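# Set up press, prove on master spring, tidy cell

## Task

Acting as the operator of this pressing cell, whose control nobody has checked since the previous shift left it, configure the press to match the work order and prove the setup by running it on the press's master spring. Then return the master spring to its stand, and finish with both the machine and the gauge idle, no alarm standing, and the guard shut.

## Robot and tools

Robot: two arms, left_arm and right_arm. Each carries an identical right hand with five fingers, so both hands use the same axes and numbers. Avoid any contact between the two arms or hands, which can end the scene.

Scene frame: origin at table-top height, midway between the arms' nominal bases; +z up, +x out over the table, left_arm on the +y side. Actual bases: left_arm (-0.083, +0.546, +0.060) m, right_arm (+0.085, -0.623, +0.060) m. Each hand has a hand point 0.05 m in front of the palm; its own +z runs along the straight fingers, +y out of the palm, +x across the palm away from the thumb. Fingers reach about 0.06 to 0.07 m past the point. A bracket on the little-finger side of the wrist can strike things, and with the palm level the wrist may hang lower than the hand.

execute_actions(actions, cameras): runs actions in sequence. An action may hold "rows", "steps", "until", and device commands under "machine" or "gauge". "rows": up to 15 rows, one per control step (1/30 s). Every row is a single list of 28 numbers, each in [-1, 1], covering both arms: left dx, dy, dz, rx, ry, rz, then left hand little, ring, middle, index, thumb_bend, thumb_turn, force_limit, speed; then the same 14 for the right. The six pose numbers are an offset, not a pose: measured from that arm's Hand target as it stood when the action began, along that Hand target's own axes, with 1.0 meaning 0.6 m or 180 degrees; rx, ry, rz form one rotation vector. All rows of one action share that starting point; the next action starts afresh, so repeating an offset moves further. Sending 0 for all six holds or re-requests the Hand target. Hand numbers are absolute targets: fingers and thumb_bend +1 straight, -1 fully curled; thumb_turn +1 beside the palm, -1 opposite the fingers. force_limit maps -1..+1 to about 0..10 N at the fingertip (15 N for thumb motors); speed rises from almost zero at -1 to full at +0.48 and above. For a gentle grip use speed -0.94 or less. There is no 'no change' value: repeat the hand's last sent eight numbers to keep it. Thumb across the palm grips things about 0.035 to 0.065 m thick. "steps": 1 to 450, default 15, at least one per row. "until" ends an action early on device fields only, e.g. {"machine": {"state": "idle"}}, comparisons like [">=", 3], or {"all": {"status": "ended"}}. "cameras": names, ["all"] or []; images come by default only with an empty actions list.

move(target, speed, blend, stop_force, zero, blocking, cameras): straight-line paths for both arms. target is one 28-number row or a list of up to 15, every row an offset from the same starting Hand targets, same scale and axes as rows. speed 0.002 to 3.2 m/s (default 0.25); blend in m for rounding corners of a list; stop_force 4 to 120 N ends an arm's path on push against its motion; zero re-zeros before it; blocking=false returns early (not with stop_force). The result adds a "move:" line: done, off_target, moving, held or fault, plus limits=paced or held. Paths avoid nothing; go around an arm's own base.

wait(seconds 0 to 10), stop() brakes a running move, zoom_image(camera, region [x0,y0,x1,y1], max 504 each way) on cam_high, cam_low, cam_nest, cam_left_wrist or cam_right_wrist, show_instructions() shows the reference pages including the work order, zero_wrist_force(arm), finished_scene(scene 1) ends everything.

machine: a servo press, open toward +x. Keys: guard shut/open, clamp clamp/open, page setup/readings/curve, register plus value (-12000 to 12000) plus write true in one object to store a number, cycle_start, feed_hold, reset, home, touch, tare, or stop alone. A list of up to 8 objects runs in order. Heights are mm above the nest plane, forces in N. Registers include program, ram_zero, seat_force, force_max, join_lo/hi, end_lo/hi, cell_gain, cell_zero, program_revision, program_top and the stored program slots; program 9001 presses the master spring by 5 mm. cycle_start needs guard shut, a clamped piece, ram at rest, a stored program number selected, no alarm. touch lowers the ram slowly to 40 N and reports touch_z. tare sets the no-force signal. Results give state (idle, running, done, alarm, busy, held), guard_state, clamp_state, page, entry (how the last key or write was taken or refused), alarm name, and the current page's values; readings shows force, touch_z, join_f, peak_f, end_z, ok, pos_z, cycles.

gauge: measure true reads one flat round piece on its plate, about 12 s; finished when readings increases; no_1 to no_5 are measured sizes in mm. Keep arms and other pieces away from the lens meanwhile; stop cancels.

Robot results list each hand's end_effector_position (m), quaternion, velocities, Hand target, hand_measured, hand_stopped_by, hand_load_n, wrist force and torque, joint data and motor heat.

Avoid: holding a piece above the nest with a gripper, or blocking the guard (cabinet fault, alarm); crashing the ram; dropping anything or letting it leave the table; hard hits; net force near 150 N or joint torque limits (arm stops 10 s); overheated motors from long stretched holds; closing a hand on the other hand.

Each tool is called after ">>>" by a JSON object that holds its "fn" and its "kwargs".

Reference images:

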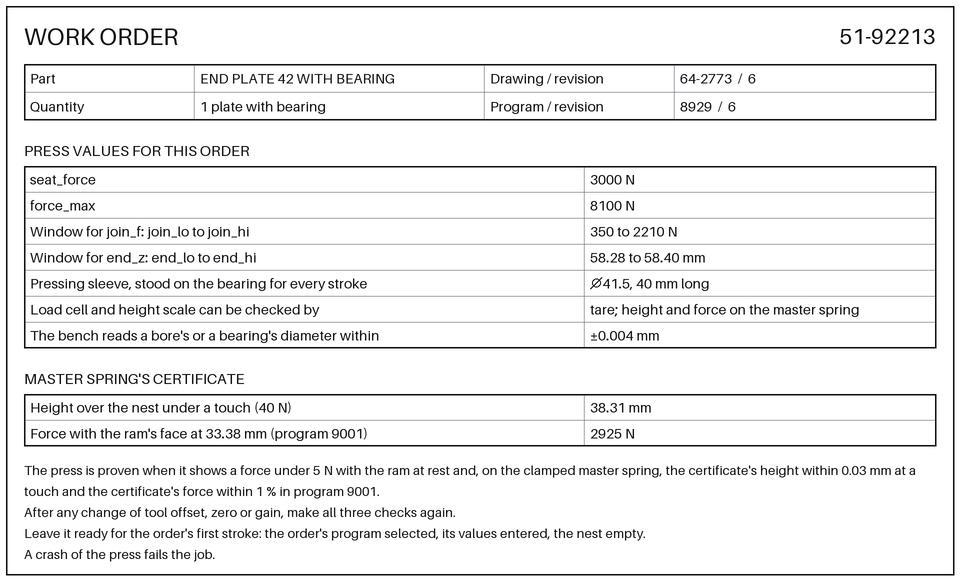

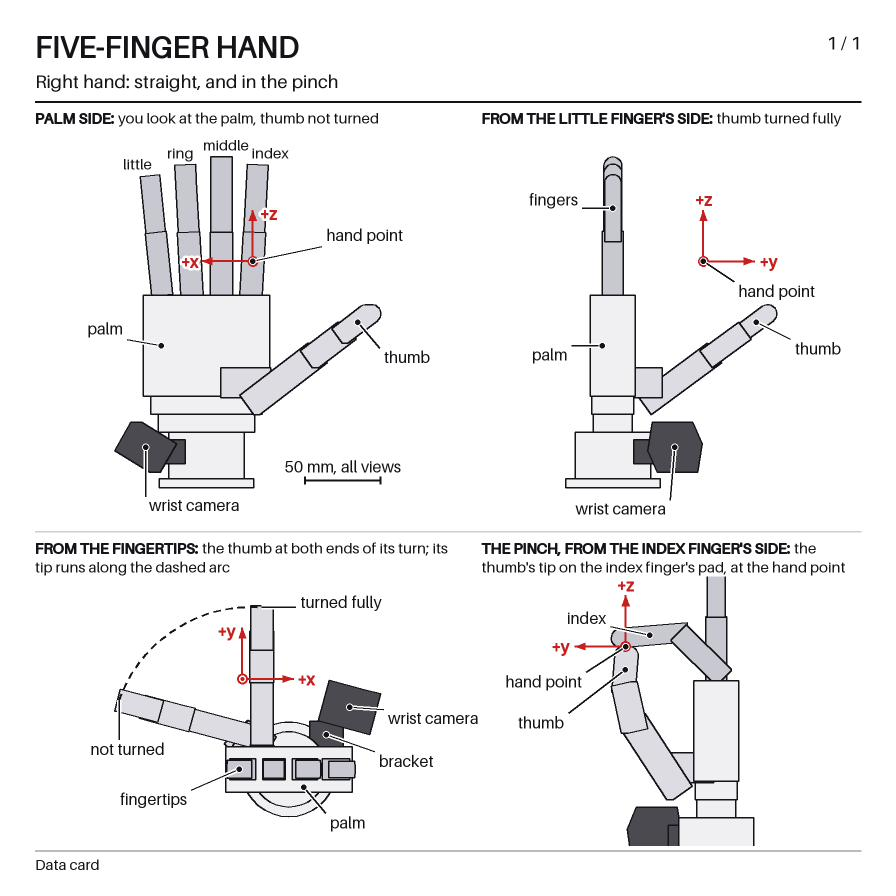

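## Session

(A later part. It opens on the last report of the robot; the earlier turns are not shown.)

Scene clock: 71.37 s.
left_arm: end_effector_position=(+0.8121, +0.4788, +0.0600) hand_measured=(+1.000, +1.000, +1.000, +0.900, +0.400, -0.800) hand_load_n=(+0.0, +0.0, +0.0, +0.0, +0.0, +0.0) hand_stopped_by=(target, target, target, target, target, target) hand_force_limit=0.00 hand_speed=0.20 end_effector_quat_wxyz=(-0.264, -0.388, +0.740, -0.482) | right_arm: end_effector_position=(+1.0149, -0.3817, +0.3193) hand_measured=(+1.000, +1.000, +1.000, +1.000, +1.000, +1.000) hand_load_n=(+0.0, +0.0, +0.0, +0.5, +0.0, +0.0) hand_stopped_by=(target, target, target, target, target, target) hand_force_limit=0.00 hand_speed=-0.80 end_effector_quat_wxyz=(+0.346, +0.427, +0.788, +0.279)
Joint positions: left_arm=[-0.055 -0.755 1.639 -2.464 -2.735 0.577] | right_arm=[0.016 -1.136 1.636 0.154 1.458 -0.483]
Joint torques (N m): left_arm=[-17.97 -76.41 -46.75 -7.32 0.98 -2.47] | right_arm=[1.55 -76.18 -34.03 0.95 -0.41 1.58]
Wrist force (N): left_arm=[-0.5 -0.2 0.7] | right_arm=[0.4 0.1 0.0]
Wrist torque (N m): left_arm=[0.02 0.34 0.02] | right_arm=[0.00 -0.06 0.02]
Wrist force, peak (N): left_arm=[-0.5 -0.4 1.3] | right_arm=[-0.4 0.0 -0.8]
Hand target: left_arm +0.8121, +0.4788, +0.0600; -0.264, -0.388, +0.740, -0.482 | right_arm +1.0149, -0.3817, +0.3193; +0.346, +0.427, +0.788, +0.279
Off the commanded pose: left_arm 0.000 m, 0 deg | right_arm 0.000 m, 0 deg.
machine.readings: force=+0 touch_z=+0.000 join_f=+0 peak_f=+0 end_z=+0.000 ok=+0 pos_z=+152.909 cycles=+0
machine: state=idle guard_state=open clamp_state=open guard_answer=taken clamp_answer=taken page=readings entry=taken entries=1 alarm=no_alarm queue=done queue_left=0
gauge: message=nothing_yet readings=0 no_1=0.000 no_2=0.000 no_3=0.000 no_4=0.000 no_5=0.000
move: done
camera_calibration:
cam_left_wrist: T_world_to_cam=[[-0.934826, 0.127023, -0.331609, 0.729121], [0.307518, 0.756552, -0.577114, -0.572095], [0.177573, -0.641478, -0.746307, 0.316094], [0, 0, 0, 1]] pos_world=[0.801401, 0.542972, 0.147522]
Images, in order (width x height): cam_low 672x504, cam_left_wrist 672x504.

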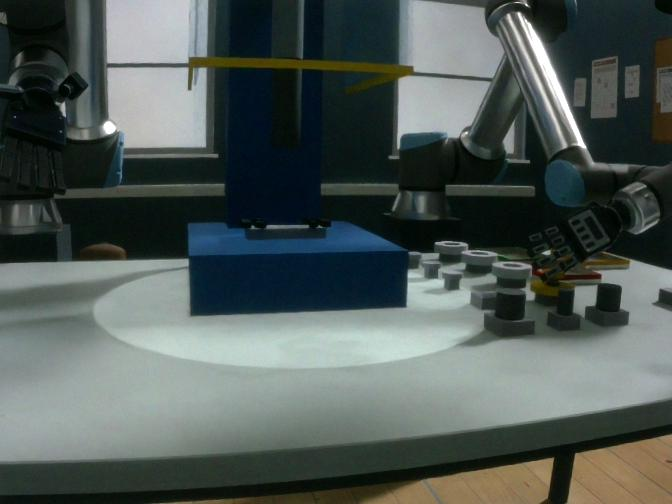

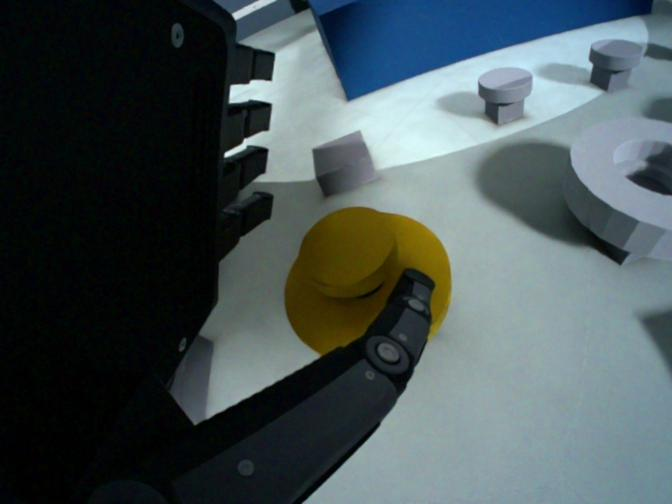

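>>> {"fn": "move", "kwargs": {"target": [-0.0032, -0.0047, -0.0001, 0, 0, 0, 1, 1, 1, 0.9, 0.4, -0.8, 0, -0.9, 0, 0, 0, 0, 0, 0, 1, 1, 1, 1, 1, 1, 0, -0.8], "speed": 0.03}}

>>> {"fn": "execute_actions", "kwargs": {"actions": [{"rows": [[0,0,0,0,0,0, 1, 1, 1, 0.2, 0.4, -0.8, -0.1, -0.9, 0, 0, 0, 0, 0, 0, 1, 1, 1, 1, 1, 1, 0, -0.8]], "steps": 90}], "cameras": ["cam_left_wrist", "cam_low"]}}

>>> {"fn": "zoom_image", "kwargs": {"camera": "cam_left_wrist", "region": [200, 120, 520, 420]}}

>>> {"fn": "zoom_image", "kwargs": {"camera": "cam_low", "region": [490, 200, 620, 320]}}

Scene clock: 73.00 s.
left_arm: end_effector_position=(+0.8154, +0.4787, +0.0600) hand_measured=(+1.000, +1.000, +1.000, +0.900, +0.400, -0.800) hand_load_n=(+0.0, +0.0, +0.0, +0.0, +0.0, +0.0) hand_stopped_by=(target, target, target, target, target, target) hand_force_limit=0.00 hand_speed=-0.90 end_effector_quat_wxyz=(-0.264, -0.388, +0.740, -0.482) | right_arm: end_effector_position=(+1.0149, -0.3817, +0.3193) hand_measured=(+1.000, +1.000, +1.000, +1.000, +1.000, +1.000) hand_load_n=(+0.0, +0.0, +0.0, +0.0, +0.0, +0.0) hand_stopped_by=(target, target, target, target, target, target) hand_force_limit=0.00 hand_speed=-0.80 end_effector_quat_wxyz=(+0.346, +0.427, +0.788, +0.279)
Joint positions: left_arm=[-0.055 -0.752 1.631 -2.46 -2.735 0.577] | right_arm=[0.016 -1.136 1.636 0.154 1.458 -0.483]
Joint torques (N m): left_arm=[3.53 -77.23 -47.97 -0.69 0.02 2.5] | right_arm=[1.68 -77.09 -33.84 0.94 -0.23 1.68]
Wrist force (N): left_arm=[-0.1 -0.3 0.7] | right_arm=[0.0 0.2 -0.4]
Wrist torque (N m): left_arm=[-0.01 0.28 0.04] | right_arm=[0.06 0.02 0.00]
Wrist force, peak (N): left_arm=[-0.4 -0.4 0.9] | right_arm=[-0.4 0.1 -0.7]
Hand target: left_arm +0.8155, +0.4788, +0.0600; -0.264, -0.388, +0.740, -0.482 | right_arm +1.0149, -0.3817, +0.3193; +0.346, +0.427, +0.788, +0.279
Off the commanded pose: left_arm 0.000 m, 0 deg | right_arm 0.000 m, 0 deg.
machine.readings: force=+0 touch_z=+0.000 join_f=+0 peak_f=+0 end_z=+0.000 ok=+0 pos_z=+152.909 cycles=+0
machine: state=idle guard_state=open clamp_state=open guard_answer=taken clamp_answer=taken page=readings entry=taken entries=1 alarm=no_alarm queue=done queue_left=0
gauge: message=nothing_yet readings=0 no_1=0.000 no_2=0.000 no_3=0.000 no_4=0.000 no_5=0.000
move: done

Scene clock: 76.20 s.
left_arm: end_effector_position=(+0.8155, +0.4788, +0.0600) hand_measured=(+1.000, +1.000, +1.000, +0.202, +0.400, -0.800) hand_load_n=(+0.0, +0.0, +0.0, +4.0, +1.0, +0.0) hand_stopped_by=(target, target, target, target, target, target) hand_force_limit=-0.10 hand_speed=-0.90 end_effector_quat_wxyz=(-0.264, -0.388, +0.740, -0.482) | right_arm: end_effector_position=(+1.0149, -0.3817, +0.3193) hand_measured=(+1.000, +1.000, +1.000, +1.000, +1.000, +1.000) hand_load_n=(+0.0, +0.0, +0.0, +0.0, +0.0, +0.0) hand_stopped_by=(target, target, target, target, target, target) hand_force_limit=0.00 hand_speed=-0.80 end_effector_quat_wxyz=(+0.346, +0.427, +0.788, +0.279)
Joint positions: left_arm=[-0.055 -0.751 1.631 -2.459 -2.735 0.577] | right_arm=[0.016 -1.136 1.636 0.154 1.458 -0.483]
Joint torques (N m): left_arm=[12.56 -79.36 -43.11 -0.95 -1.51 2.27] | right_arm=[1.21 -76.19 -33.98 0.94 -0.32 1.5]
Wrist force (N): left_arm=[-1.1 -1.7 2.4] | right_arm=[-0.3 0.5 -0.2]
Wrist torque (N m): left_arm=[0.01 0.22 0.01] | right_arm=[0.07 0.07 -0.01]
Wrist force, peak (N): left_arm=[0.0 -1.6 3.7] | right_arm=[-0.1 -0.2 -0.9]
Hand target: left_arm +0.8155, +0.4788, +0.0600; -0.264, -0.388, +0.740, -0.482 | right_arm +1.0149, -0.3817, +0.3193; +0.346, +0.427, +0.788, +0.279
Off the commanded pose: left_arm 0.000 m, 0 deg | right_arm 0.000 m, 0 deg.
machine.readings: force=+0 touch_z=+0.000 join_f=+0 peak_f=+0 end_z=+0.000 ok=+0 pos_z=+152.909 cycles=+0
machine: state=idle guard_state=open clamp_state=open guard_answer=taken clamp_answer=taken page=readings entry=taken entries=1 alarm=no_alarm queue=done queue_left=0
gauge: message=nothing_yet readings=0 no_1=0.000 no_2=0.000 no_3=0.000 no_4=0.000 no_5=0.000
camera_calibration:
cam_left_wrist: T_world_to_cam=[[-0.934826, 0.127023, -0.331609, 0.732299], [0.307518, 0.756552, -0.577114, -0.57314], [0.177573, -0.641478, -0.746307, 0.31549], [0, 0, 0, 1]] pos_world=[0.804801, 0.542972, 0.147522]
Images, in order (width x height): cam_low 672x504, cam_left_wrist 672x504.

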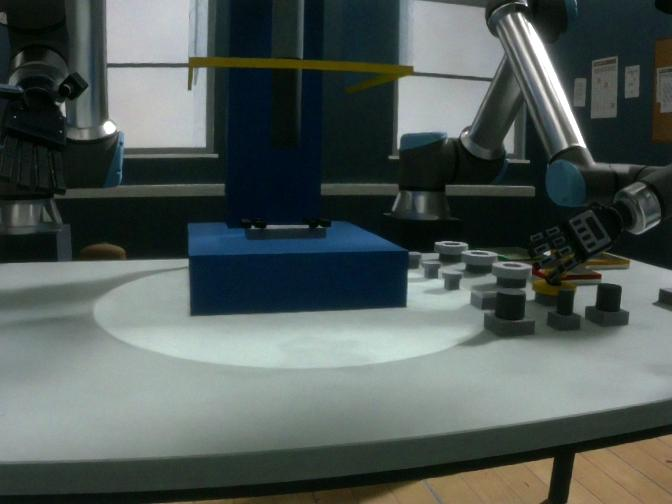

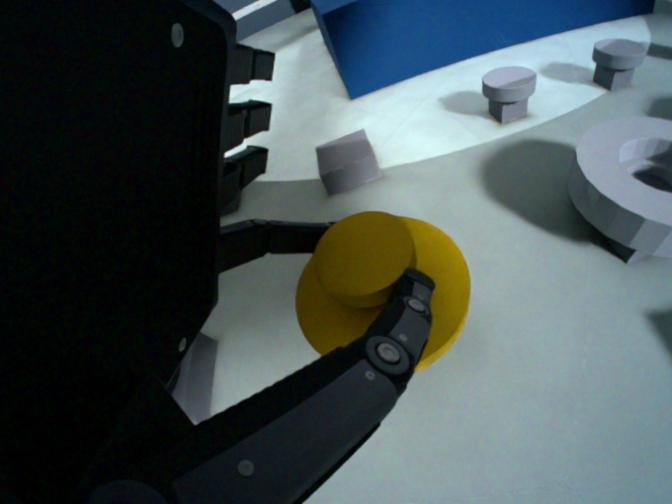

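Scaled by 1.575 from the camera's 672x504 image, which has a finer 960x720 frame.

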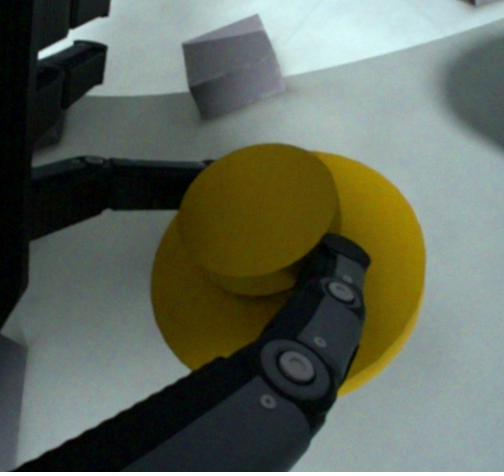

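Scaled by 3.877.

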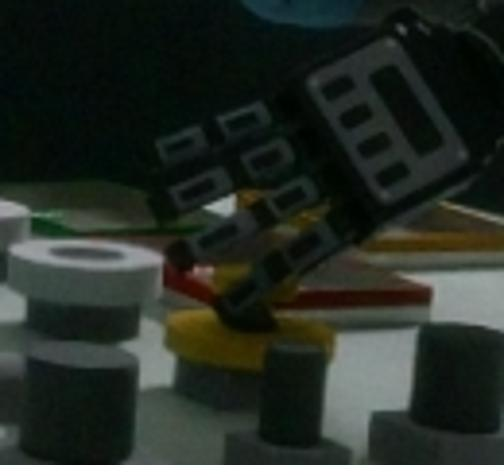

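>>> {"fn": "execute_actions", "kwargs": {"actions": [{"rows": [[0,0,0,0,0,0, 1, 1, 1, -0.1, 0.4, -0.8, 0.2, -0.9, 0, 0, 0, 0, 0, 0, 1, 1, 1, 1, 1, 1, 0, -0.8]], "steps": 60}], "cameras": ["cam_left_wrist", "cam_low"]}}

>>> {"fn": "zoom_image", "kwargs": {"camera": "cam_left_wrist", "region": [200, 120, 520, 420]}}

>>> {"fn": "zoom_image", "kwargs": {"camera": "cam_low", "region": [510, 230, 590, 310]}}

Scene clock: 80.17 s.
left_arm: end_effector_position=(+0.8155, +0.4788, +0.0600) hand_measured=(+1.000, +1.000, +1.000, +0.194, +0.400, -0.800) hand_load_n=(+0.0, +0.0, +0.0, +5.0, +2.5, -0.5) hand_stopped_by=(target, target, target, force, target, target) hand_force_limit=0.20 hand_speed=-0.90 end_effector_quat_wxyz=(-0.264, -0.388, +0.740, -0.482) | right_arm: end_effector_position=(+1.0149, -0.3817, +0.3193) hand_measured=(+1.000, +1.000, +1.000, +1.000, +1.000, +1.000) hand_load_n=(+0.0, +0.0, +0.0, +0.0, +0.0, +0.0) hand_stopped_by=(target, target, target, target, target, target) hand_force_limit=0.00 hand_speed=-0.80 end_effector_quat_wxyz=(+0.346, +0.427, +0.788, +0.279)
Joint positions: left_arm=[-0.055 -0.751 1.631 -2.459 -2.735 0.577] | right_arm=[0.016 -1.136 1.636 0.154 1.458 -0.483]
Joint torques (N m): left_arm=[13.31 -86.93 -33.54 -1.2 -3.05 0.57] | right_arm=[0.93 -76.1 -34.05 0.96 -0.35 1.67]
Wrist force (N): left_arm=[-1.0 -1.4 1.3] | right_arm=[-0.2 0.4 -0.2]
Wrist torque (N m): left_arm=[-0.04 0.20 0.00] | right_arm=[0.08 0.04 -0.01]
Wrist force, peak (N): left_arm=[-0.7 -2.5 2.6] | right_arm=[-0.5 0.6 -0.5]
Hand target: left_arm +0.8155, +0.4788, +0.0600; -0.264, -0.388, +0.740, -0.482 | right_arm +1.0149, -0.3817, +0.3193; +0.346, +0.427, +0.788, +0.279
Off the commanded pose: left_arm 0.000 m, 0 deg | right_arm 0.000 m, 0 deg.
machine.readings: force=+0 touch_z=+0.000 join_f=+0 peak_f=+0 end_z=+0.000 ok=+0 pos_z=+152.909 cycles=+0
machine: state=idle guard_state=open clamp_state=open guard_answer=taken clamp_answer=taken page=readings entry=taken entries=1 alarm=no_alarm queue=done queue_left=0
gauge: message=nothing_yet readings=0 no_1=0.000 no_2=0.000 no_3=0.000 no_4=0.000 no_5=0.000
camera_calibration:
cam_left_wrist: T_world_to_cam=[[-0.934826, 0.127023, -0.331609, 0.732299], [0.307518, 0.756552, -0.577114, -0.57314], [0.177573, -0.641478, -0.746307, 0.31549], [0, 0, 0, 1]] pos_world=[0.804801, 0.542972, 0.147522]
Images, in order (width x height): cam_low 672x504, cam_left_wrist 672x504.

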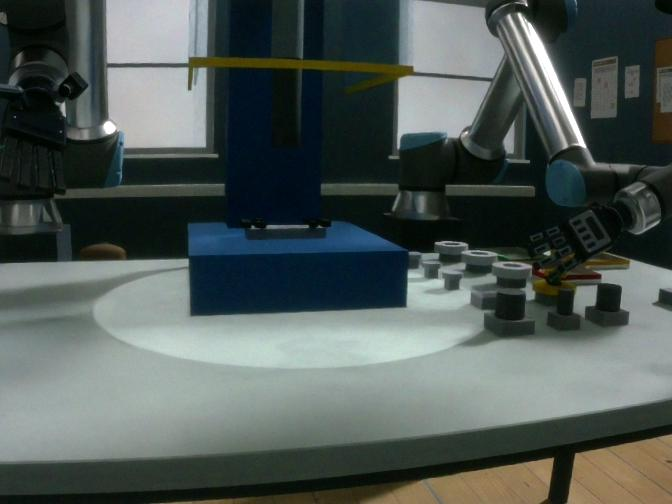

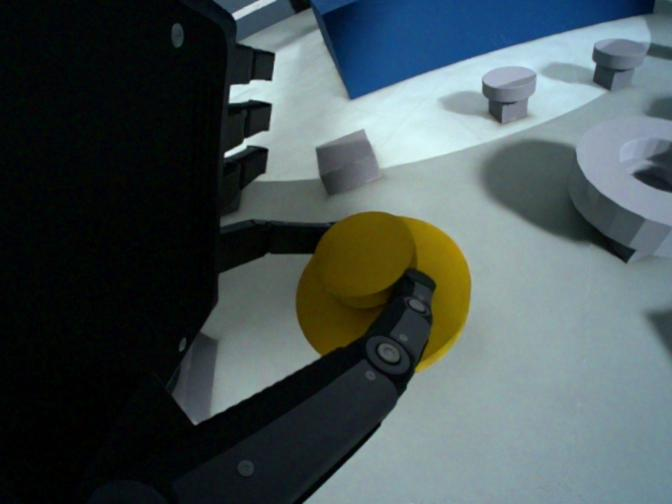

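Scaled by 1.575 from the camera's 672x504 image, which has a finer 960x720 frame.

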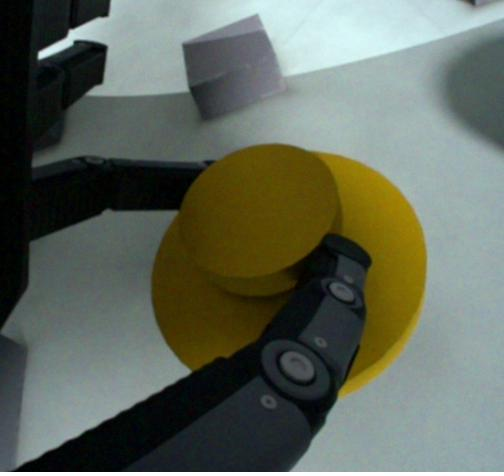

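Scaled by 6.300.

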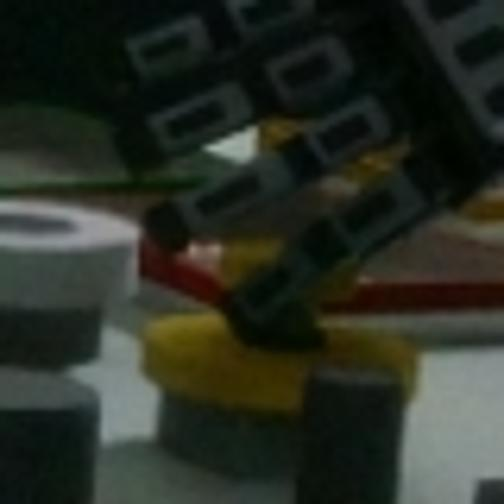

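>>> {"fn": "execute_actions", "kwargs": {"actions": [{"rows": [[0,0,0,0,0,0, 1, 1, 1, -0.15, 0.4, -0.8, 0.6, -0.9, 0, 0, 0, 0, 0, 0, 1, 1, 1, 1, 1, 1, 0, -0.8]], "steps": 60}]}}

>>> {"fn": "move", "kwargs": {"target": [0.0128, -0.0084, -0.0066, 0, 0, 0, 1, 1, 1, -0.15, 0.4, -0.8, 0.6, -0.9, 0, 0, 0, 0, 0, 0, 1, 1, 1, 1, 1, 1, 0, -0.8], "speed": 0.03, "cameras": ["cam_low", "cam_left_wrist"]}}

>>> {"fn": "zoom_image", "kwargs": {"camera": "cam_low", "region": [510, 230, 590, 310]}}

Scene clock: 82.53 s.
left_arm: end_effector_position=(+0.8155, +0.4788, +0.0600) hand_measured=(+1.000, +1.000, +1.000, +0.188, +0.400, -0.800) hand_load_n=(+0.0, +0.0, +0.0, +8.0, +3.0, -0.5) hand_stopped_by=(target, target, target, force, target, target) hand_force_limit=0.60 hand_speed=-0.90 end_effector_quat_wxyz=(-0.264, -0.388, +0.740, -0.482) | right_arm: end_effector_position=(+1.0149, -0.3817, +0.3193) hand_measured=(+1.000, +1.000, +1.000, +1.000, +1.000, +1.000) hand_load_n=(+0.0, +0.0, +0.0, +0.0, +0.0, +0.0) hand_stopped_by=(target, target, target, target, target, target) hand_force_limit=0.00 hand_speed=-0.80 end_effector_quat_wxyz=(+0.346, +0.427, +0.788, +0.279)
Joint positions: left_arm=[-0.055 -0.751 1.631 -2.459 -2.735 0.577] | right_arm=[0.016 -1.136 1.636 0.154 1.458 -0.483]
Joint torques (N m): left_arm=[13.45 -87.5 -26.88 -1.38 -3.2 -0.31] | right_arm=[0.42 -75.77 -33.75 0.84 -0.1 1.51]
Wrist force (N): left_arm=[-0.6 -3.7 2.6] | right_arm=[-0.3 0.0 0.2]
Wrist torque (N m): left_arm=[0.02 0.28 -0.02] | right_arm=[-0.02 0.04 -0.03]
Wrist force, peak (N): left_arm=[-0.1 -4.3 2.4] | right_arm=[-0.5 0.7 -0.2]
Hand target: left_arm +0.8155, +0.4788, +0.0600; -0.264, -0.388, +0.740, -0.482 | right_arm +1.0149, -0.3817, +0.3193; +0.346, +0.427, +0.788, +0.279
Off the commanded pose: left_arm 0.000 m, 0 deg | right_arm 0.000 m, 0 deg.
machine.readings: force=+0 touch_z=+0.000 join_f=+0 peak_f=+0 end_z=+0.000 ok=+0 pos_z=+152.909 cycles=+0
machine: state=idle guard_state=open clamp_state=open guard_answer=taken clamp_answer=taken page=readings entry=taken entries=1 alarm=no_alarm queue=done queue_left=0
gauge: message=nothing_yet readings=0 no_1=0.000 no_2=0.000 no_3=0.000 no_4=0.000 no_5=0.000

Scene clock: 83.30 s.
left_arm: end_effector_position=(+0.8155, +0.4788, +0.0698) hand_measured=(+1.000, +1.000, +1.000, +0.188, +0.402, -0.800) hand_load_n=(+0.0, +0.0, +0.0, +4.0, +4.0, +0.5) hand_stopped_by=(target, target, target, force, target, target) hand_force_limit=0.60 hand_speed=-0.90 end_effector_quat_wxyz=(-0.264, -0.388, +0.740, -0.482) | right_arm: end_effector_position=(+1.0149, -0.3817, +0.3193) hand_measured=(+1.000, +1.000, +1.000, +1.000, +1.000, +1.000) hand_load_n=(+0.0, +0.0, +0.0, +0.0, +0.0, +0.0) hand_stopped_by=(target, target, target, target, target, target) hand_force_limit=0.00 hand_speed=-0.80 end_effector_quat_wxyz=(+0.346, +0.427, +0.788, +0.279)
Joint positions: left_arm=[-0.055 -0.764 1.632 -2.448 -2.735 0.577] | right_arm=[0.016 -1.136 1.636 0.154 1.458 -0.483]
Joint torques (N m): left_arm=[14.74 -95.66 -21.94 -0.99 -3.23 -0.42] | right_arm=[0.77 -77.18 -33.5 1.15 -0.29 1.54]
Wrist force (N): left_arm=[-2.4 -0.1 1.0] | right_arm=[-0.1 -0.1 0.0]
Wrist torque (N m): left_arm=[-0.04 0.25 0.01] | right_arm=[0.00 0.02 -0.02]
Wrist force, peak (N): left_arm=[-4.8 2.5 2.7] | right_arm=[-0.7 0.3 -0.5]
Hand target: left_arm +0.8154, +0.4788, +0.0700; -0.264, -0.388, +0.740, -0.482 | right_arm +1.0149, -0.3817, +0.3193; +0.346, +0.427, +0.788, +0.279
Off the commanded pose: left_arm 0.000 m, 0 deg | right_arm 0.000 m, 0 deg.
machine.readings: force=+0 touch_z=+0.000 join_f=+0 peak_f=+0 end_z=+0.000 ok=+0 pos_z=+152.909 cycles=+0
machine: state=idle guard_state=open clamp_state=open guard_answer=taken clamp_answer=taken page=readings entry=taken entries=1 alarm=no_alarm queue=done queue_left=0
gauge: message=nothing_yet readings=0 no_1=0.000 no_2=0.000 no_3=0.000 no_4=0.000 no_5=0.000
move: done
camera_calibration:
cam_left_wrist: T_world_to_cam=[[-0.934826, 0.127023, -0.331609, 0.735549], [0.307518, 0.756552, -0.577114, -0.567484], [0.177573, -0.641478, -0.746307, 0.322804], [0, 0, 0, 1]] pos_world=[0.804801, 0.542972, 0.157322]
Images, in order (width x height): cam_low 672x504, cam_left_wrist 672x504.

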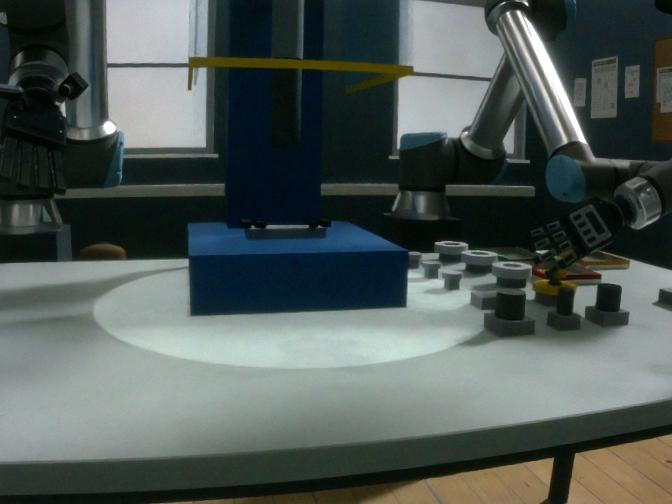

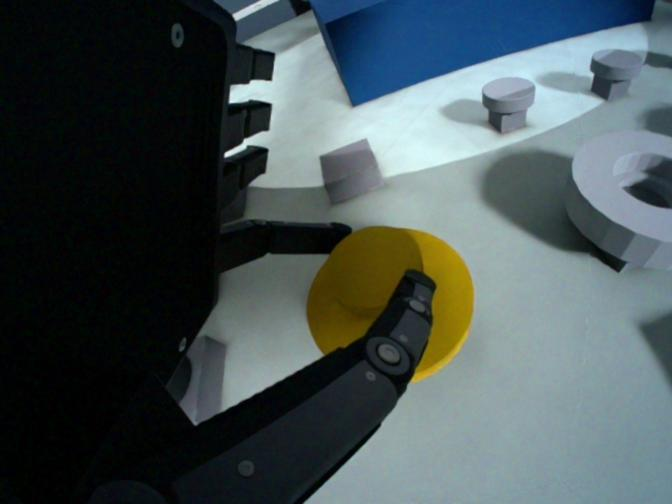

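Scaled by 6.300.

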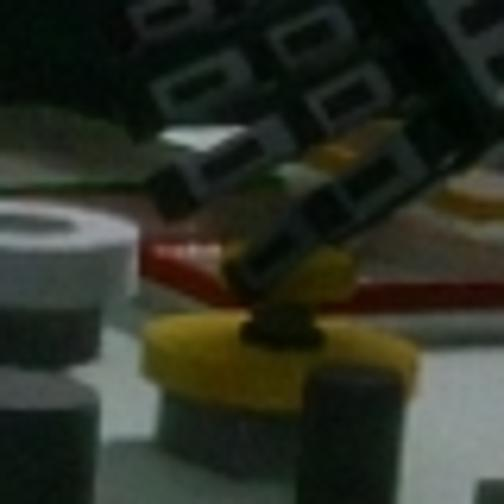

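>>> {"fn": "execute_actions", "kwargs": {"actions": [{"rows": [[0,0,0,0,0,0, 1, 1, 1, 0.9, 0.4, -0.8, 0.6, -0.7, 0, 0, 0, 0, 0, 0, 1, 1, 1, 1, 1, 1, 0, -0.8]], "steps": 60}]}}

>>> {"fn": "move", "kwargs": {"target": [0.0511, -0.0338, -0.0264, 0, 0, 0, 1, 1, 1, 0.9, 0.4, -0.8, 0.6, -0.7, 0, 0, 0, 0, 0, 0, 1, 1, 1, 1, 1, 1, 0, -0.8], "speed": 0.1}}

>>> {"fn": "execute_actions", "kwargs": {"actions": [{"rows": [[0,0,0,0,0,0, 1, 1, 1, 0.0, 0.5, -0.7, 0, 0, 0, 0, 0, 0, 0, 0, 1, 1, 1, 1, 1, 1, 0, -0.8]], "steps": 50}], "cameras": ["cam_left_wrist", "cam_low", "cam_high"]}}

>>> {"fn": "zoom_image", "kwargs": {"camera": "cam_left_wrist", "region": [200, 120, 520, 420]}}

>>> {"fn": "zoom_image", "kwargs": {"camera": "cam_low", "region": [510, 220, 590, 310]}}

Scene clock: 87.73 s.
left_arm: end_effector_position=(+0.8154, +0.4788, +0.0700) hand_measured=(+1.000, +1.000, +1.000, +0.900, +0.402, -0.800) hand_load_n=(+0.0, +0.0, +0.0, +0.0, +2.5, +0.0) hand_stopped_by=(target, target, target, target, target, target) hand_force_limit=0.60 hand_speed=-0.70 end_effector_quat_wxyz=(-0.264, -0.388, +0.740, -0.482) | right_arm: end_effector_position=(+1.0149, -0.3817, +0.3193) hand_measured=(+1.000, +1.000, +1.000, +1.000, +1.000, +1.000) hand_load_n=(+0.0, +0.0, +0.0, +0.0, +0.0, +0.0) hand_stopped_by=(target, target, target, target, target, target) hand_force_limit=0.00 hand_speed=-0.80 end_effector_quat_wxyz=(+0.346, +0.427, +0.788, +0.279)
Joint positions: left_arm=[-0.055 -0.764 1.632 -2.447 -2.735 0.577] | right_arm=[0.016 -1.136 1.636 0.154 1.458 -0.483]
Joint torques (N m): left_arm=[14.59 -81.43 -27.32 -1.93 -3.02 2.67] | right_arm=[1.51 -76.75 -33.47 1.23 -0.37 1.96]
Wrist force (N): left_arm=[-0.3 1.1 -1.9] | right_arm=[-0.3 0.2 0.1]
Wrist torque (N m): left_arm=[0.01 0.28 0.03] | right_arm=[0.02 0.04 -0.01]
Wrist force, peak (N): left_arm=[-2.5 -0.4 1.8] | right_arm=[-0.2 0.3 -0.8]
Hand target: left_arm +0.8154, +0.4788, +0.0700; -0.264, -0.388, +0.740, -0.482 | right_arm +1.0149, -0.3817, +0.3193; +0.346, +0.427, +0.788, +0.279
Off the commanded pose: left_arm 0.000 m, 0 deg | right_arm 0.000 m, 0 deg.
machine.readings: force=+0 touch_z=+0.000 join_f=+0 peak_f=+0 end_z=+0.000 ok=+0 pos_z=+152.909 cycles=+0
machine: state=idle guard_state=open clamp_state=open guard_answer=taken clamp_answer=taken page=readings entry=taken entries=1 alarm=no_alarm queue=done queue_left=0
gauge: message=nothing_yet readings=0 no_1=0.000 no_2=0.000 no_3=0.000 no_4=0.000 no_5=0.000

Scene clock: 88.67 s.
left_arm: end_effector_position=(+0.8154, +0.4788, +0.1098) hand_measured=(+1.000, +1.000, +1.000, +0.900, +0.400, -0.800) hand_load_n=(+0.0, +0.0, +0.0, +0.0, +0.0, +0.0) hand_stopped_by=(target, target, target, target, target, target) hand_force_limit=0.60 hand_speed=-0.70 end_effector_quat_wxyz=(-0.264, -0.388, +0.740, -0.482) | right_arm: end_effector_position=(+1.0149, -0.3817, +0.3193) hand_measured=(+1.000, +1.000, +1.000, +1.000, +1.000, +1.000) hand_load_n=(+0.0, +0.0, +0.0, +0.0, +0.0, +0.0) hand_stopped_by=(target, target, target, target, target, target) hand_force_limit=0.00 hand_speed=-0.80 end_effector_quat_wxyz=(+0.346, +0.427, +0.788, +0.279)
Joint positions: left_arm=[-0.055 -0.813 1.631 -2.398 -2.735 0.577] | right_arm=[0.016 -1.136 1.636 0.154 1.458 -0.483]
Joint torques (N m): left_arm=[14.21 -92.85 -49.5 -1.52 -3.35 2.73] | right_arm=[0.68 -75.96 -33.68 0.81 -0.16 1.74]
Wrist force (N): left_arm=[0.2 -0.1 1.1] | right_arm=[0.2 0.5 -0.1]
Wrist torque (N m): left_arm=[-0.01 0.19 -0.12] | right_arm=[0.07 -0.02 0.01]
Wrist force, peak (N): left_arm=[-0.9 0.8 -1.9] | right_arm=[-0.4 0.3 -0.6]
Hand target: left_arm +0.8154, +0.4788, +0.1100; -0.264, -0.388, +0.740, -0.482 | right_arm +1.0149, -0.3817, +0.3193; +0.346, +0.427, +0.788, +0.279
Off the commanded pose: left_arm 0.000 m, 0 deg | right_arm 0.000 m, 0 deg.
machine.readings: force=+0 touch_z=+0.000 join_f=+0 peak_f=+0 end_z=+0.000 ok=+0 pos_z=+152.909 cycles=+0
machine: state=idle guard_state=open clamp_state=open guard_answer=taken clamp_answer=taken page=readings entry=taken entries=1 alarm=no_alarm queue=done queue_left=0
gauge: message=nothing_yet readings=0 no_1=0.000 no_2=0.000 no_3=0.000 no_4=0.000 no_5=0.000
move: done

Scene clock: 90.53 s.
left_arm: end_effector_position=(+0.8154, +0.4788, +0.1100) hand_measured=(+1.000, +1.000, +1.000, +0.000, +0.500, -0.700) hand_load_n=(+0.0, +0.0, +0.0, +0.0, +0.5, +0.0) hand_stopped_by=(target, target, target, target, target, target) hand_force_limit=0.00 hand_speed=0.00 end_effector_quat_wxyz=(-0.264, -0.388, +0.740, -0.482) | right_arm: end_effector_position=(+1.0149, -0.3817, +0.3193) hand_measured=(+1.000, +1.000, +1.000, +1.000, +1.000, +1.000) hand_load_n=(+0.0, +0.0, +0.0, +0.0, +0.0, +0.0) hand_stopped_by=(target, target, target, target, target, target) hand_force_limit=0.00 hand_speed=-0.80 end_effector_quat_wxyz=(+0.346, +0.427, +0.788, +0.279)
Joint positions: left_arm=[-0.055 -0.813 1.631 -2.398 -2.735 0.577] | right_arm=[0.016 -1.136 1.636 0.154 1.458 -0.483]
Joint torques (N m): left_arm=[14.23 -90.64 -43.26 -0.8 -3.45 2.73] | right_arm=[0.27 -75.78 -34.09 0.93 -0.16 1.7]
Wrist force (N): left_arm=[-0.1 -0.2 1.2] | right_arm=[-0.6 0.9 0.1]
Wrist torque (N m): left_arm=[-0.04 0.23 -0.16] | right_arm=[0.12 0.09 -0.02]
Wrist force, peak (N): left_arm=[0.0 -0.3 1.5] | right_arm=[-0.2 0.5 -1.0]
Hand target: left_arm +0.8154, +0.4788, +0.1100; -0.264, -0.388, +0.740, -0.482 | right_arm +1.0149, -0.3817, +0.3193; +0.346, +0.427, +0.788, +0.279
Off the commanded pose: left_arm 0.000 m, 0 deg | right_arm 0.000 m, 0 deg.
machine.readings: force=+0 touch_z=+0.000 join_f=+0 peak_f=+0 end_z=+0.000 ok=+0 pos_z=+152.909 cycles=+0
machine: state=idle guard_state=open clamp_state=open guard_answer=taken clamp_answer=taken page=readings entry=taken entries=1 alarm=no_alarm queue=done queue_left=0
gauge: message=nothing_yet readings=0 no_1=0.000 no_2=0.000 no_3=0.000 no_4=0.000 no_5=0.000
camera_calibration:
cam_left_wrist: T_world_to_cam=[[-0.934826, 0.127023, -0.331609, 0.748819], [0.307518, 0.756552, -0.577114, -0.544196], [0.177573, -0.641478, -0.746307, 0.352898], [0, 0, 0, 1]] pos_world=[0.804701, 0.542972, 0.197622]
Images, in order (width x height): cam_high 672x504, cam_low 672x504, cam_left_wrist 672x504.

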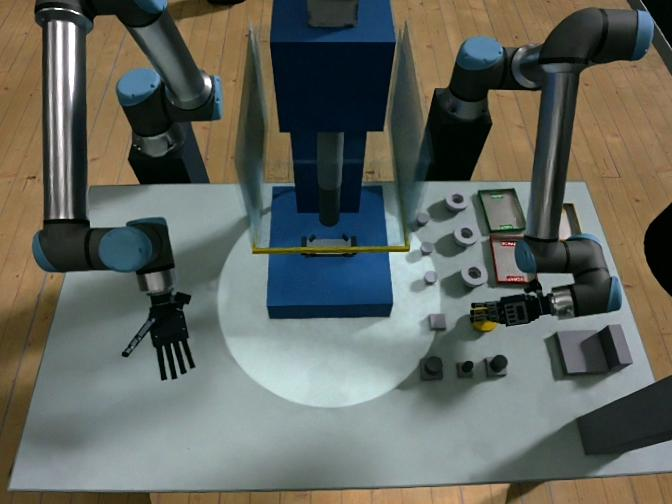

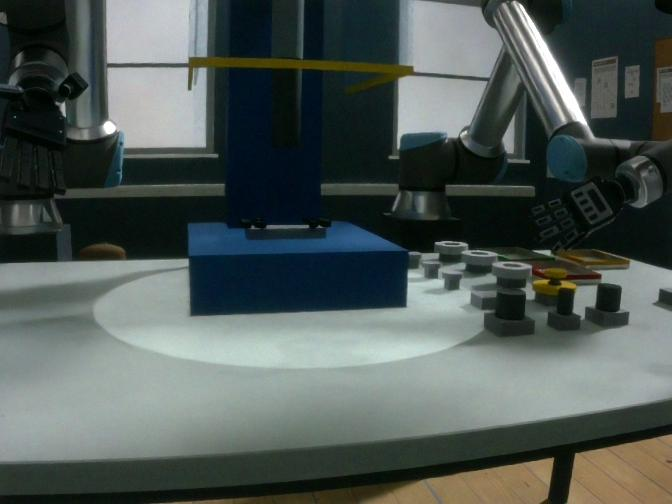

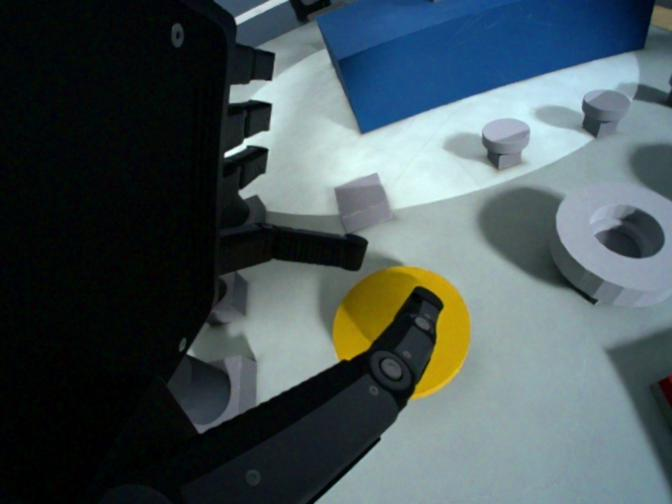

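Scaled by 1.575 from the camera's 672x504 image, which has a finer 960x720 frame.

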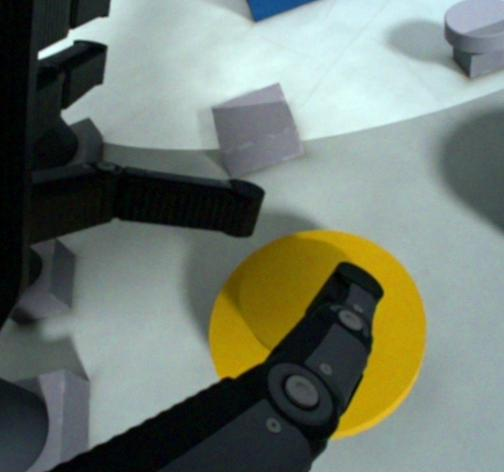

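Scaled by 5.600.

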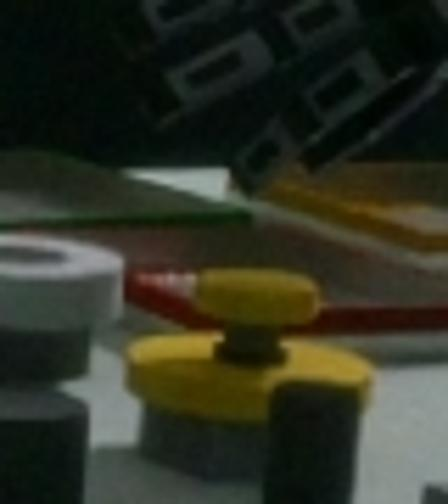

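>>> {"fn": "execute_actions", "kwargs": {"actions": [{"rows": [[0,0,0,0,0,0, 1, 1, 1, 0.8, 0.5, -0.7, 0, 0, 0, 0, 0, 0, 0, 0, 1, 1, 1, 1, 1, 1, 0, -0.8]], "steps": 25}]}}

>>> {"fn": "move", "kwargs": {"target": [-0.0751, 0.0531, 0.0317, 0, 0, 0, 1, 1, 1, 0.8, 0.5, -0.7, 0, 0, 0, 0, 0, 0, 0, 0, 1, 1, 1, 1, 1, 1, 0, -0.8], "speed": 0.05, "stop_force": 8, "cameras": ["cam_left_wrist", "cam_low"]}}

>>> {"fn": "zoom_image", "kwargs": {"camera": "cam_left_wrist", "region": [200, 120, 520, 420]}}

>>> {"fn": "zoom_image", "kwargs": {"camera": "cam_low", "region": [510, 220, 590, 310]}}

Scene clock: 92.33 s.
left_arm: end_effector_position=(+0.8154, +0.4788, +0.1100) hand_measured=(+1.000, +1.000, +1.000, +0.800, +0.500, -0.700) hand_load_n=(+0.0, -0.5, +0.0, +0.0, +0.0, +0.0) hand_stopped_by=(target, target, target, target, target, target) hand_force_limit=0.00 hand_speed=0.00 end_effector_quat_wxyz=(-0.264, -0.388, +0.740, -0.482) | right_arm: end_effector_position=(+1.0149, -0.3817, +0.3193) hand_measured=(+1.000, +1.000, +1.000, +1.000, +1.000, +1.000) hand_load_n=(+0.0, +0.0, +0.0, +0.0, +0.0, +0.0) hand_stopped_by=(target, target, target, target, target, target) hand_force_limit=0.00 hand_speed=-0.80 end_effector_quat_wxyz=(+0.346, +0.427, +0.788, +0.279)
Joint positions: left_arm=[-0.055 -0.813 1.631 -2.398 -2.735 0.577] | right_arm=[0.016 -1.136 1.636 0.154 1.458 -0.483]
Joint torques (N m): left_arm=[14.21 -91.44 -37.57 -1.25 -3.49 2.47] | right_arm=[0.86 -76.02 -34.28 1.08 -0.4 1.81]
Wrist force (N): left_arm=[-0.1 -0.2 1.2] | right_arm=[-0.1 -0.1 -0.7]
Wrist torque (N m): left_arm=[-0.02 0.23 -0.17] | right_arm=[0.03 0.04 -0.02]
Wrist force, peak (N): left_arm=[-0.2 -0.5 1.4] | right_arm=[-0.2 1.0 -0.4]
Hand target: left_arm +0.8154, +0.4788, +0.1100; -0.264, -0.388, +0.740, -0.482 | right_arm +1.0149, -0.3817, +0.3193; +0.346, +0.427, +0.788, +0.279
Off the commanded pose: left_arm 0.000 m, 0 deg | right_arm 0.000 m, 0 deg.
machine.readings: force=+0 touch_z=+0.000 join_f=+0 peak_f=+0 end_z=+0.000 ok=+0 pos_z=+152.909 cycles=+0
machine: state=idle guard_state=open clamp_state=open guard_answer=taken clamp_answer=taken page=readings entry=taken entries=1 alarm=no_alarm queue=done queue_left=0
gauge: message=nothing_yet readings=0 no_1=0.000 no_2=0.000 no_3=0.000 no_4=0.000 no_5=0.000

Scene clock: 94.53 s.
left_arm: end_effector_position=(+0.8138, +0.4832, +0.0518) hand_measured=(+1.000, +1.000, +1.000, +0.800, +0.500, -0.700) hand_load_n=(+0.0, +0.0, +0.0, +0.0, +0.0, +0.0) hand_stopped_by=(target, target, target, target, target, target) hand_force_limit=0.00 hand_speed=0.00 end_effector_quat_wxyz=(-0.264, -0.388, +0.740, -0.482) | right_arm: end_effector_position=(+1.0149, -0.3817, +0.3193) hand_measured=(+1.000, +1.000, +1.000, +1.000, +1.000, +1.000) hand_load_n=(+0.0, +0.0, +0.0, +0.0, +0.0, +0.0) hand_stopped_by=(target, target, target, target, target, target) hand_force_limit=0.00 hand_speed=-0.80 end_effector_quat_wxyz=(+0.346, +0.427, +0.788, +0.279)
Joint positions: left_arm=[-0.05 -0.744 1.633 -2.458 -2.735 0.589] | right_arm=[0.016 -1.136 1.636 0.154 1.458 -0.483]
Joint torques (N m): left_arm=[17.93 -75.8 -46.92 -7.18 -4.32 2.54] | right_arm=[-0.38 -74.66 -34.47 0.91 -0.28 1.82]
Wrist force (N): left_arm=[-0.1 -0.2 0.3] | right_arm=[-0.5 0.3 -0.3]
Wrist torque (N m): left_arm=[0.02 0.28 -0.28] | right_arm=[0.06 0.10 -0.03]
Wrist force, peak (N): left_arm=[0.2 -0.6 1.3] | right_arm=[0.2 0.7 -0.7]
Hand target: left_arm +0.8138, +0.4832, +0.0518; -0.264, -0.388, +0.740, -0.482 | right_arm +1.0149, -0.3817, +0.3193; +0.346, +0.427, +0.788, +0.279
Off the commanded pose: left_arm 0.000 m, 0 deg | right_arm 0.000 m, 0 deg.
machine.readings: force=+0 touch_z=+0.000 join_f=+0 peak_f=+0 end_z=+0.000 ok=+0 pos_z=+152.909 cycles=+0
machine: state=idle guard_state=open clamp_state=open guard_answer=taken clamp_answer=taken page=readings entry=taken entries=1 alarm=no_alarm queue=done queue_left=0
gauge: message=nothing_yet readings=0 no_1=0.000 no_2=0.000 no_3=0.000 no_4=0.000 no_5=0.000
move: done
camera_calibration:
cam_left_wrist: T_world_to_cam=[[-0.934826, 0.127023, -0.331609, 0.727559], [0.307518, 0.756552, -0.577114, -0.580652], [0.177573, -0.641478, -0.746307, 0.312552], [0, 0, 0, 1]] pos_world=[0.803201, 0.547372, 0.139422]
Images, in order (width x height): cam_low 672x504, cam_left_wrist 672x504.

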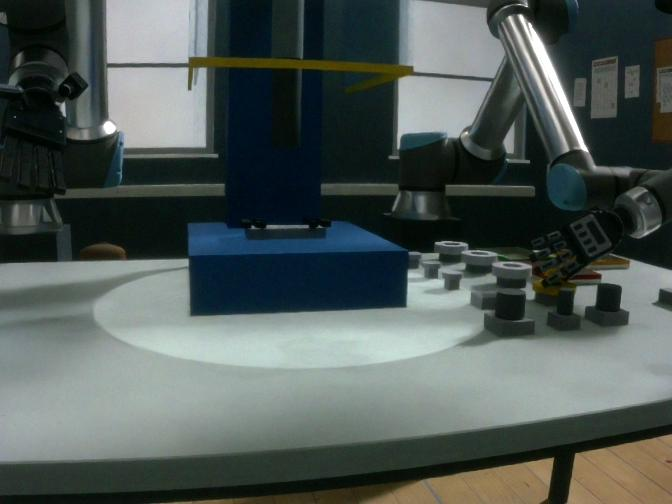

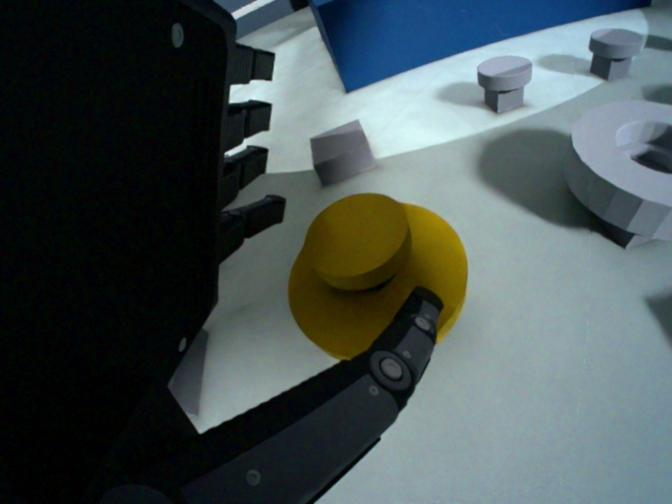

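Scaled by 1.575 from the camera's 672x504 image, which has a finer 960x720 frame.

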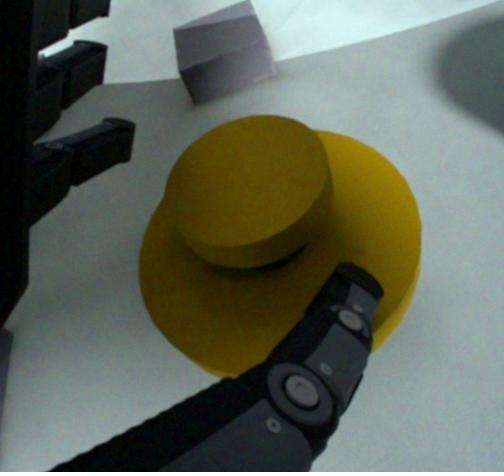

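Scaled by 5.600.

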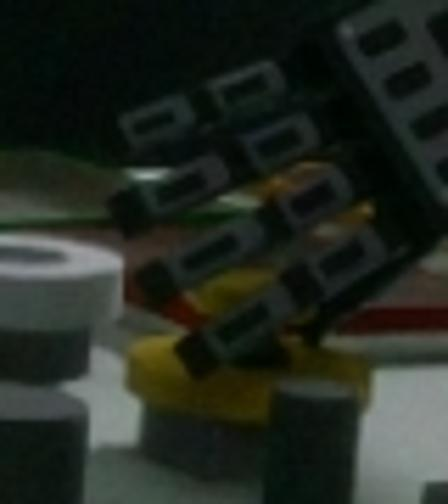

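>>> {"fn": "move", "kwargs": {"target": [0.0, -0.0041, 0.0053, 0, 0, 0, 1, 1, 1, 0.8, 0.5, -0.7, 0, -0.9, 0, 0, 0, 0, 0, 0, 1, 1, 1, 1, 1, 1, 0, -0.8], "speed": 0.03}}

>>> {"fn": "execute_actions", "kwargs": {"actions": [{"rows": [[0,0,0,0,0,0, 1, 1, 1, -0.1, 0.5, -0.7, -0.2, -0.9, 0, 0, 0, 0, 0, 0, 1, 1, 1, 1, 1, 1, 0, -0.8]], "steps": 110}], "cameras": ["cam_left_wrist", "cam_low"]}}

>>> {"fn": "zoom_image", "kwargs": {"camera": "cam_left_wrist", "region": [200, 120, 520, 420]}}

>>> {"fn": "zoom_image", "kwargs": {"camera": "cam_low", "region": [510, 220, 590, 310]}}

Scene clock: 95.70 s.
left_arm: end_effector_position=(+0.8158, +0.4798, +0.0518) hand_measured=(+1.000, +1.000, +1.000, +0.800, +0.500, -0.700) hand_load_n=(+0.0, +0.0, +0.0, +0.0, +0.0, +0.0) hand_stopped_by=(target, target, target, target, target, target) hand_force_limit=0.00 hand_speed=-0.90 end_effector_quat_wxyz=(-0.264, -0.388, +0.740, -0.482) | right_arm: end_effector_position=(+1.0149, -0.3817, +0.3193) hand_measured=(+1.000, +1.000, +1.000, +1.000, +1.000, +1.000) hand_load_n=(+0.0, +0.0, +0.0, +0.0, +0.0, +0.0) hand_stopped_by=(target, target, target, target, target, target) hand_force_limit=0.00 hand_speed=-0.80 end_effector_quat_wxyz=(+0.346, +0.427, +0.788, +0.279)
Joint positions: left_arm=[-0.054 -0.741 1.63 -2.466 -2.735 0.579] | right_arm=[0.016 -1.136 1.636 0.154 1.458 -0.483]
Joint torques (N m): left_arm=[-16.48 -77.68 -46.67 -7.27 -4.54 -2.91] | right_arm=[1.75 -75.32 -34.32 1.09 -0.26 1.79]
Wrist force (N): left_arm=[0.3 -0.3 0.3] | right_arm=[-0.1 0.0 -0.2]
Wrist torque (N m): left_arm=[0.00 0.24 0.07] | right_arm=[0.01 0.02 -0.01]
Wrist force, peak (N): left_arm=[-0.4 -0.6 1.1] | right_arm=[-0.1 0.8 -0.4]
Hand target: left_arm +0.8158, +0.4797, +0.0518; -0.264, -0.388, +0.740, -0.482 | right_arm +1.0149, -0.3817, +0.3193; +0.346, +0.427, +0.788, +0.279
Off the commanded pose: left_arm 0.000 m, 0 deg | right_arm 0.000 m, 0 deg.
machine.readings: force=+0 touch_z=+0.000 join_f=+0 peak_f=+0 end_z=+0.000 ok=+0 pos_z=+152.909 cycles=+0
machine: state=idle guard_state=open clamp_state=open guard_answer=taken clamp_answer=taken page=readings entry=taken entries=1 alarm=no_alarm queue=done queue_left=0
gauge: message=nothing_yet readings=0 no_1=0.000 no_2=0.000 no_3=0.000 no_4=0.000 no_5=0.000
move: done

Scene clock: 99.57 s.
left_arm: end_effector_position=(+0.8158, +0.4797, +0.0518) hand_measured=(+1.000, +1.000, +1.000, +0.448, +0.500, -0.700) hand_load_n=(+0.0, +0.0, +0.0, +5.0, +0.5, +0.5) hand_stopped_by=(target, target, target, force, target, target) hand_force_limit=-0.20 hand_speed=-0.90 end_effector_quat_wxyz=(-0.264, -0.388, +0.740, -0.482) | right_arm: end_effector_position=(+1.0149, -0.3817, +0.3193) hand_measured=(+1.000, +1.000, +1.000, +1.000, +1.000, +1.000) hand_load_n=(+0.0, +0.0, +0.0, +0.0, +0.0, +0.0) hand_stopped_by=(target, target, target, target, target, target) hand_force_limit=0.00 hand_speed=-0.80 end_effector_quat_wxyz=(+0.346, +0.427, +0.788, +0.279)
Joint positions: left_arm=[-0.054 -0.741 1.629 -2.466 -2.735 0.579] | right_arm=[0.016 -1.136 1.636 0.154 1.458 -0.483]
Joint torques (N m): left_arm=[11.19 -75.94 -16.08 -0.36 0.94 -2.48] | right_arm=[0.28 -76.2 -33.96 1.09 -0.12 2]
Wrist force (N): left_arm=[3.1 -5.3 1.6] | right_arm=[0.4 0.5 -0.2]
Wrist torque (N m): left_arm=[0.27 0.41 0.15] | right_arm=[0.10 -0.05 0.03]
Wrist force, peak (N): left_arm=[3.3 -5.8 2.1] | right_arm=[0.0 0.7 -0.7]
Hand target: left_arm +0.8158, +0.4797, +0.0518; -0.264, -0.388, +0.740, -0.482 | right_arm +1.0149, -0.3817, +0.3193; +0.346, +0.427, +0.788, +0.279
Off the commanded pose: left_arm 0.000 m, 0 deg | right_arm 0.000 m, 0 deg.
machine.readings: force=+0 touch_z=+0.000 join_f=+0 peak_f=+0 end_z=+0.000 ok=+0 pos_z=+152.909 cycles=+0
machine: state=idle guard_state=open clamp_state=open guard_answer=taken clamp_answer=taken page=readings entry=taken entries=1 alarm=no_alarm queue=done queue_left=0
gauge: message=nothing_yet readings=0 no_1=0.000 no_2=0.000 no_3=0.000 no_4=0.000 no_5=0.000
camera_calibration:
cam_left_wrist: T_world_to_cam=[[-0.934833, 0.127007, -0.331597, 0.729897], [0.307499, 0.756555, -0.577121, -0.578528], [0.177573, -0.641478, -0.746307, 0.309887], [0, 0, 0, 1]] pos_world=[0.805201, 0.543772, 0.139422]
Images, in order (width x height): cam_low 672x504, cam_left_wrist 672x504.

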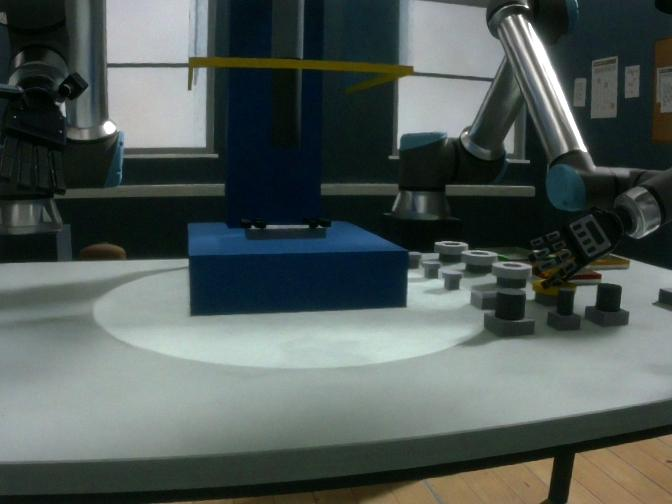

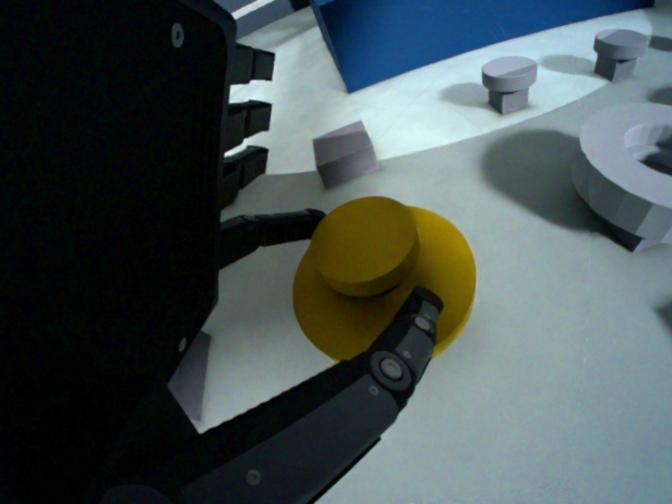

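Scaled by 1.575 from the camera's 672x504 image, which has a finer 960x720 frame.

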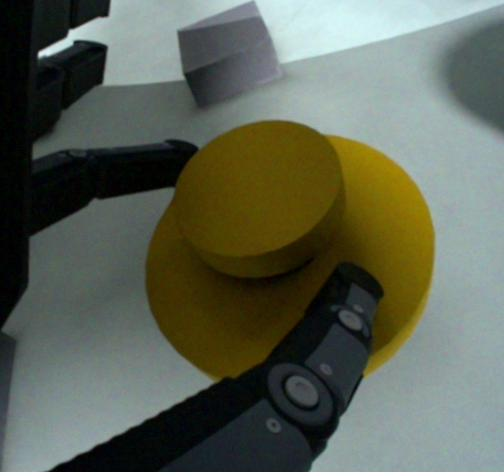

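Scaled by 5.600.

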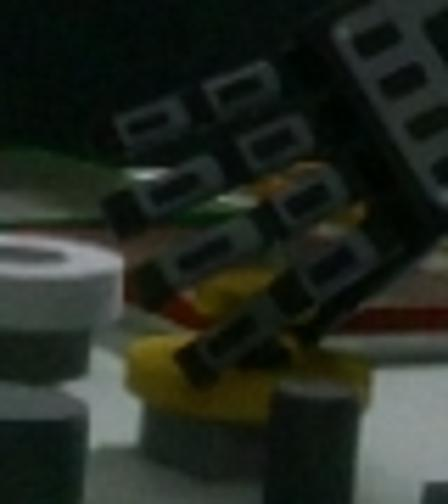

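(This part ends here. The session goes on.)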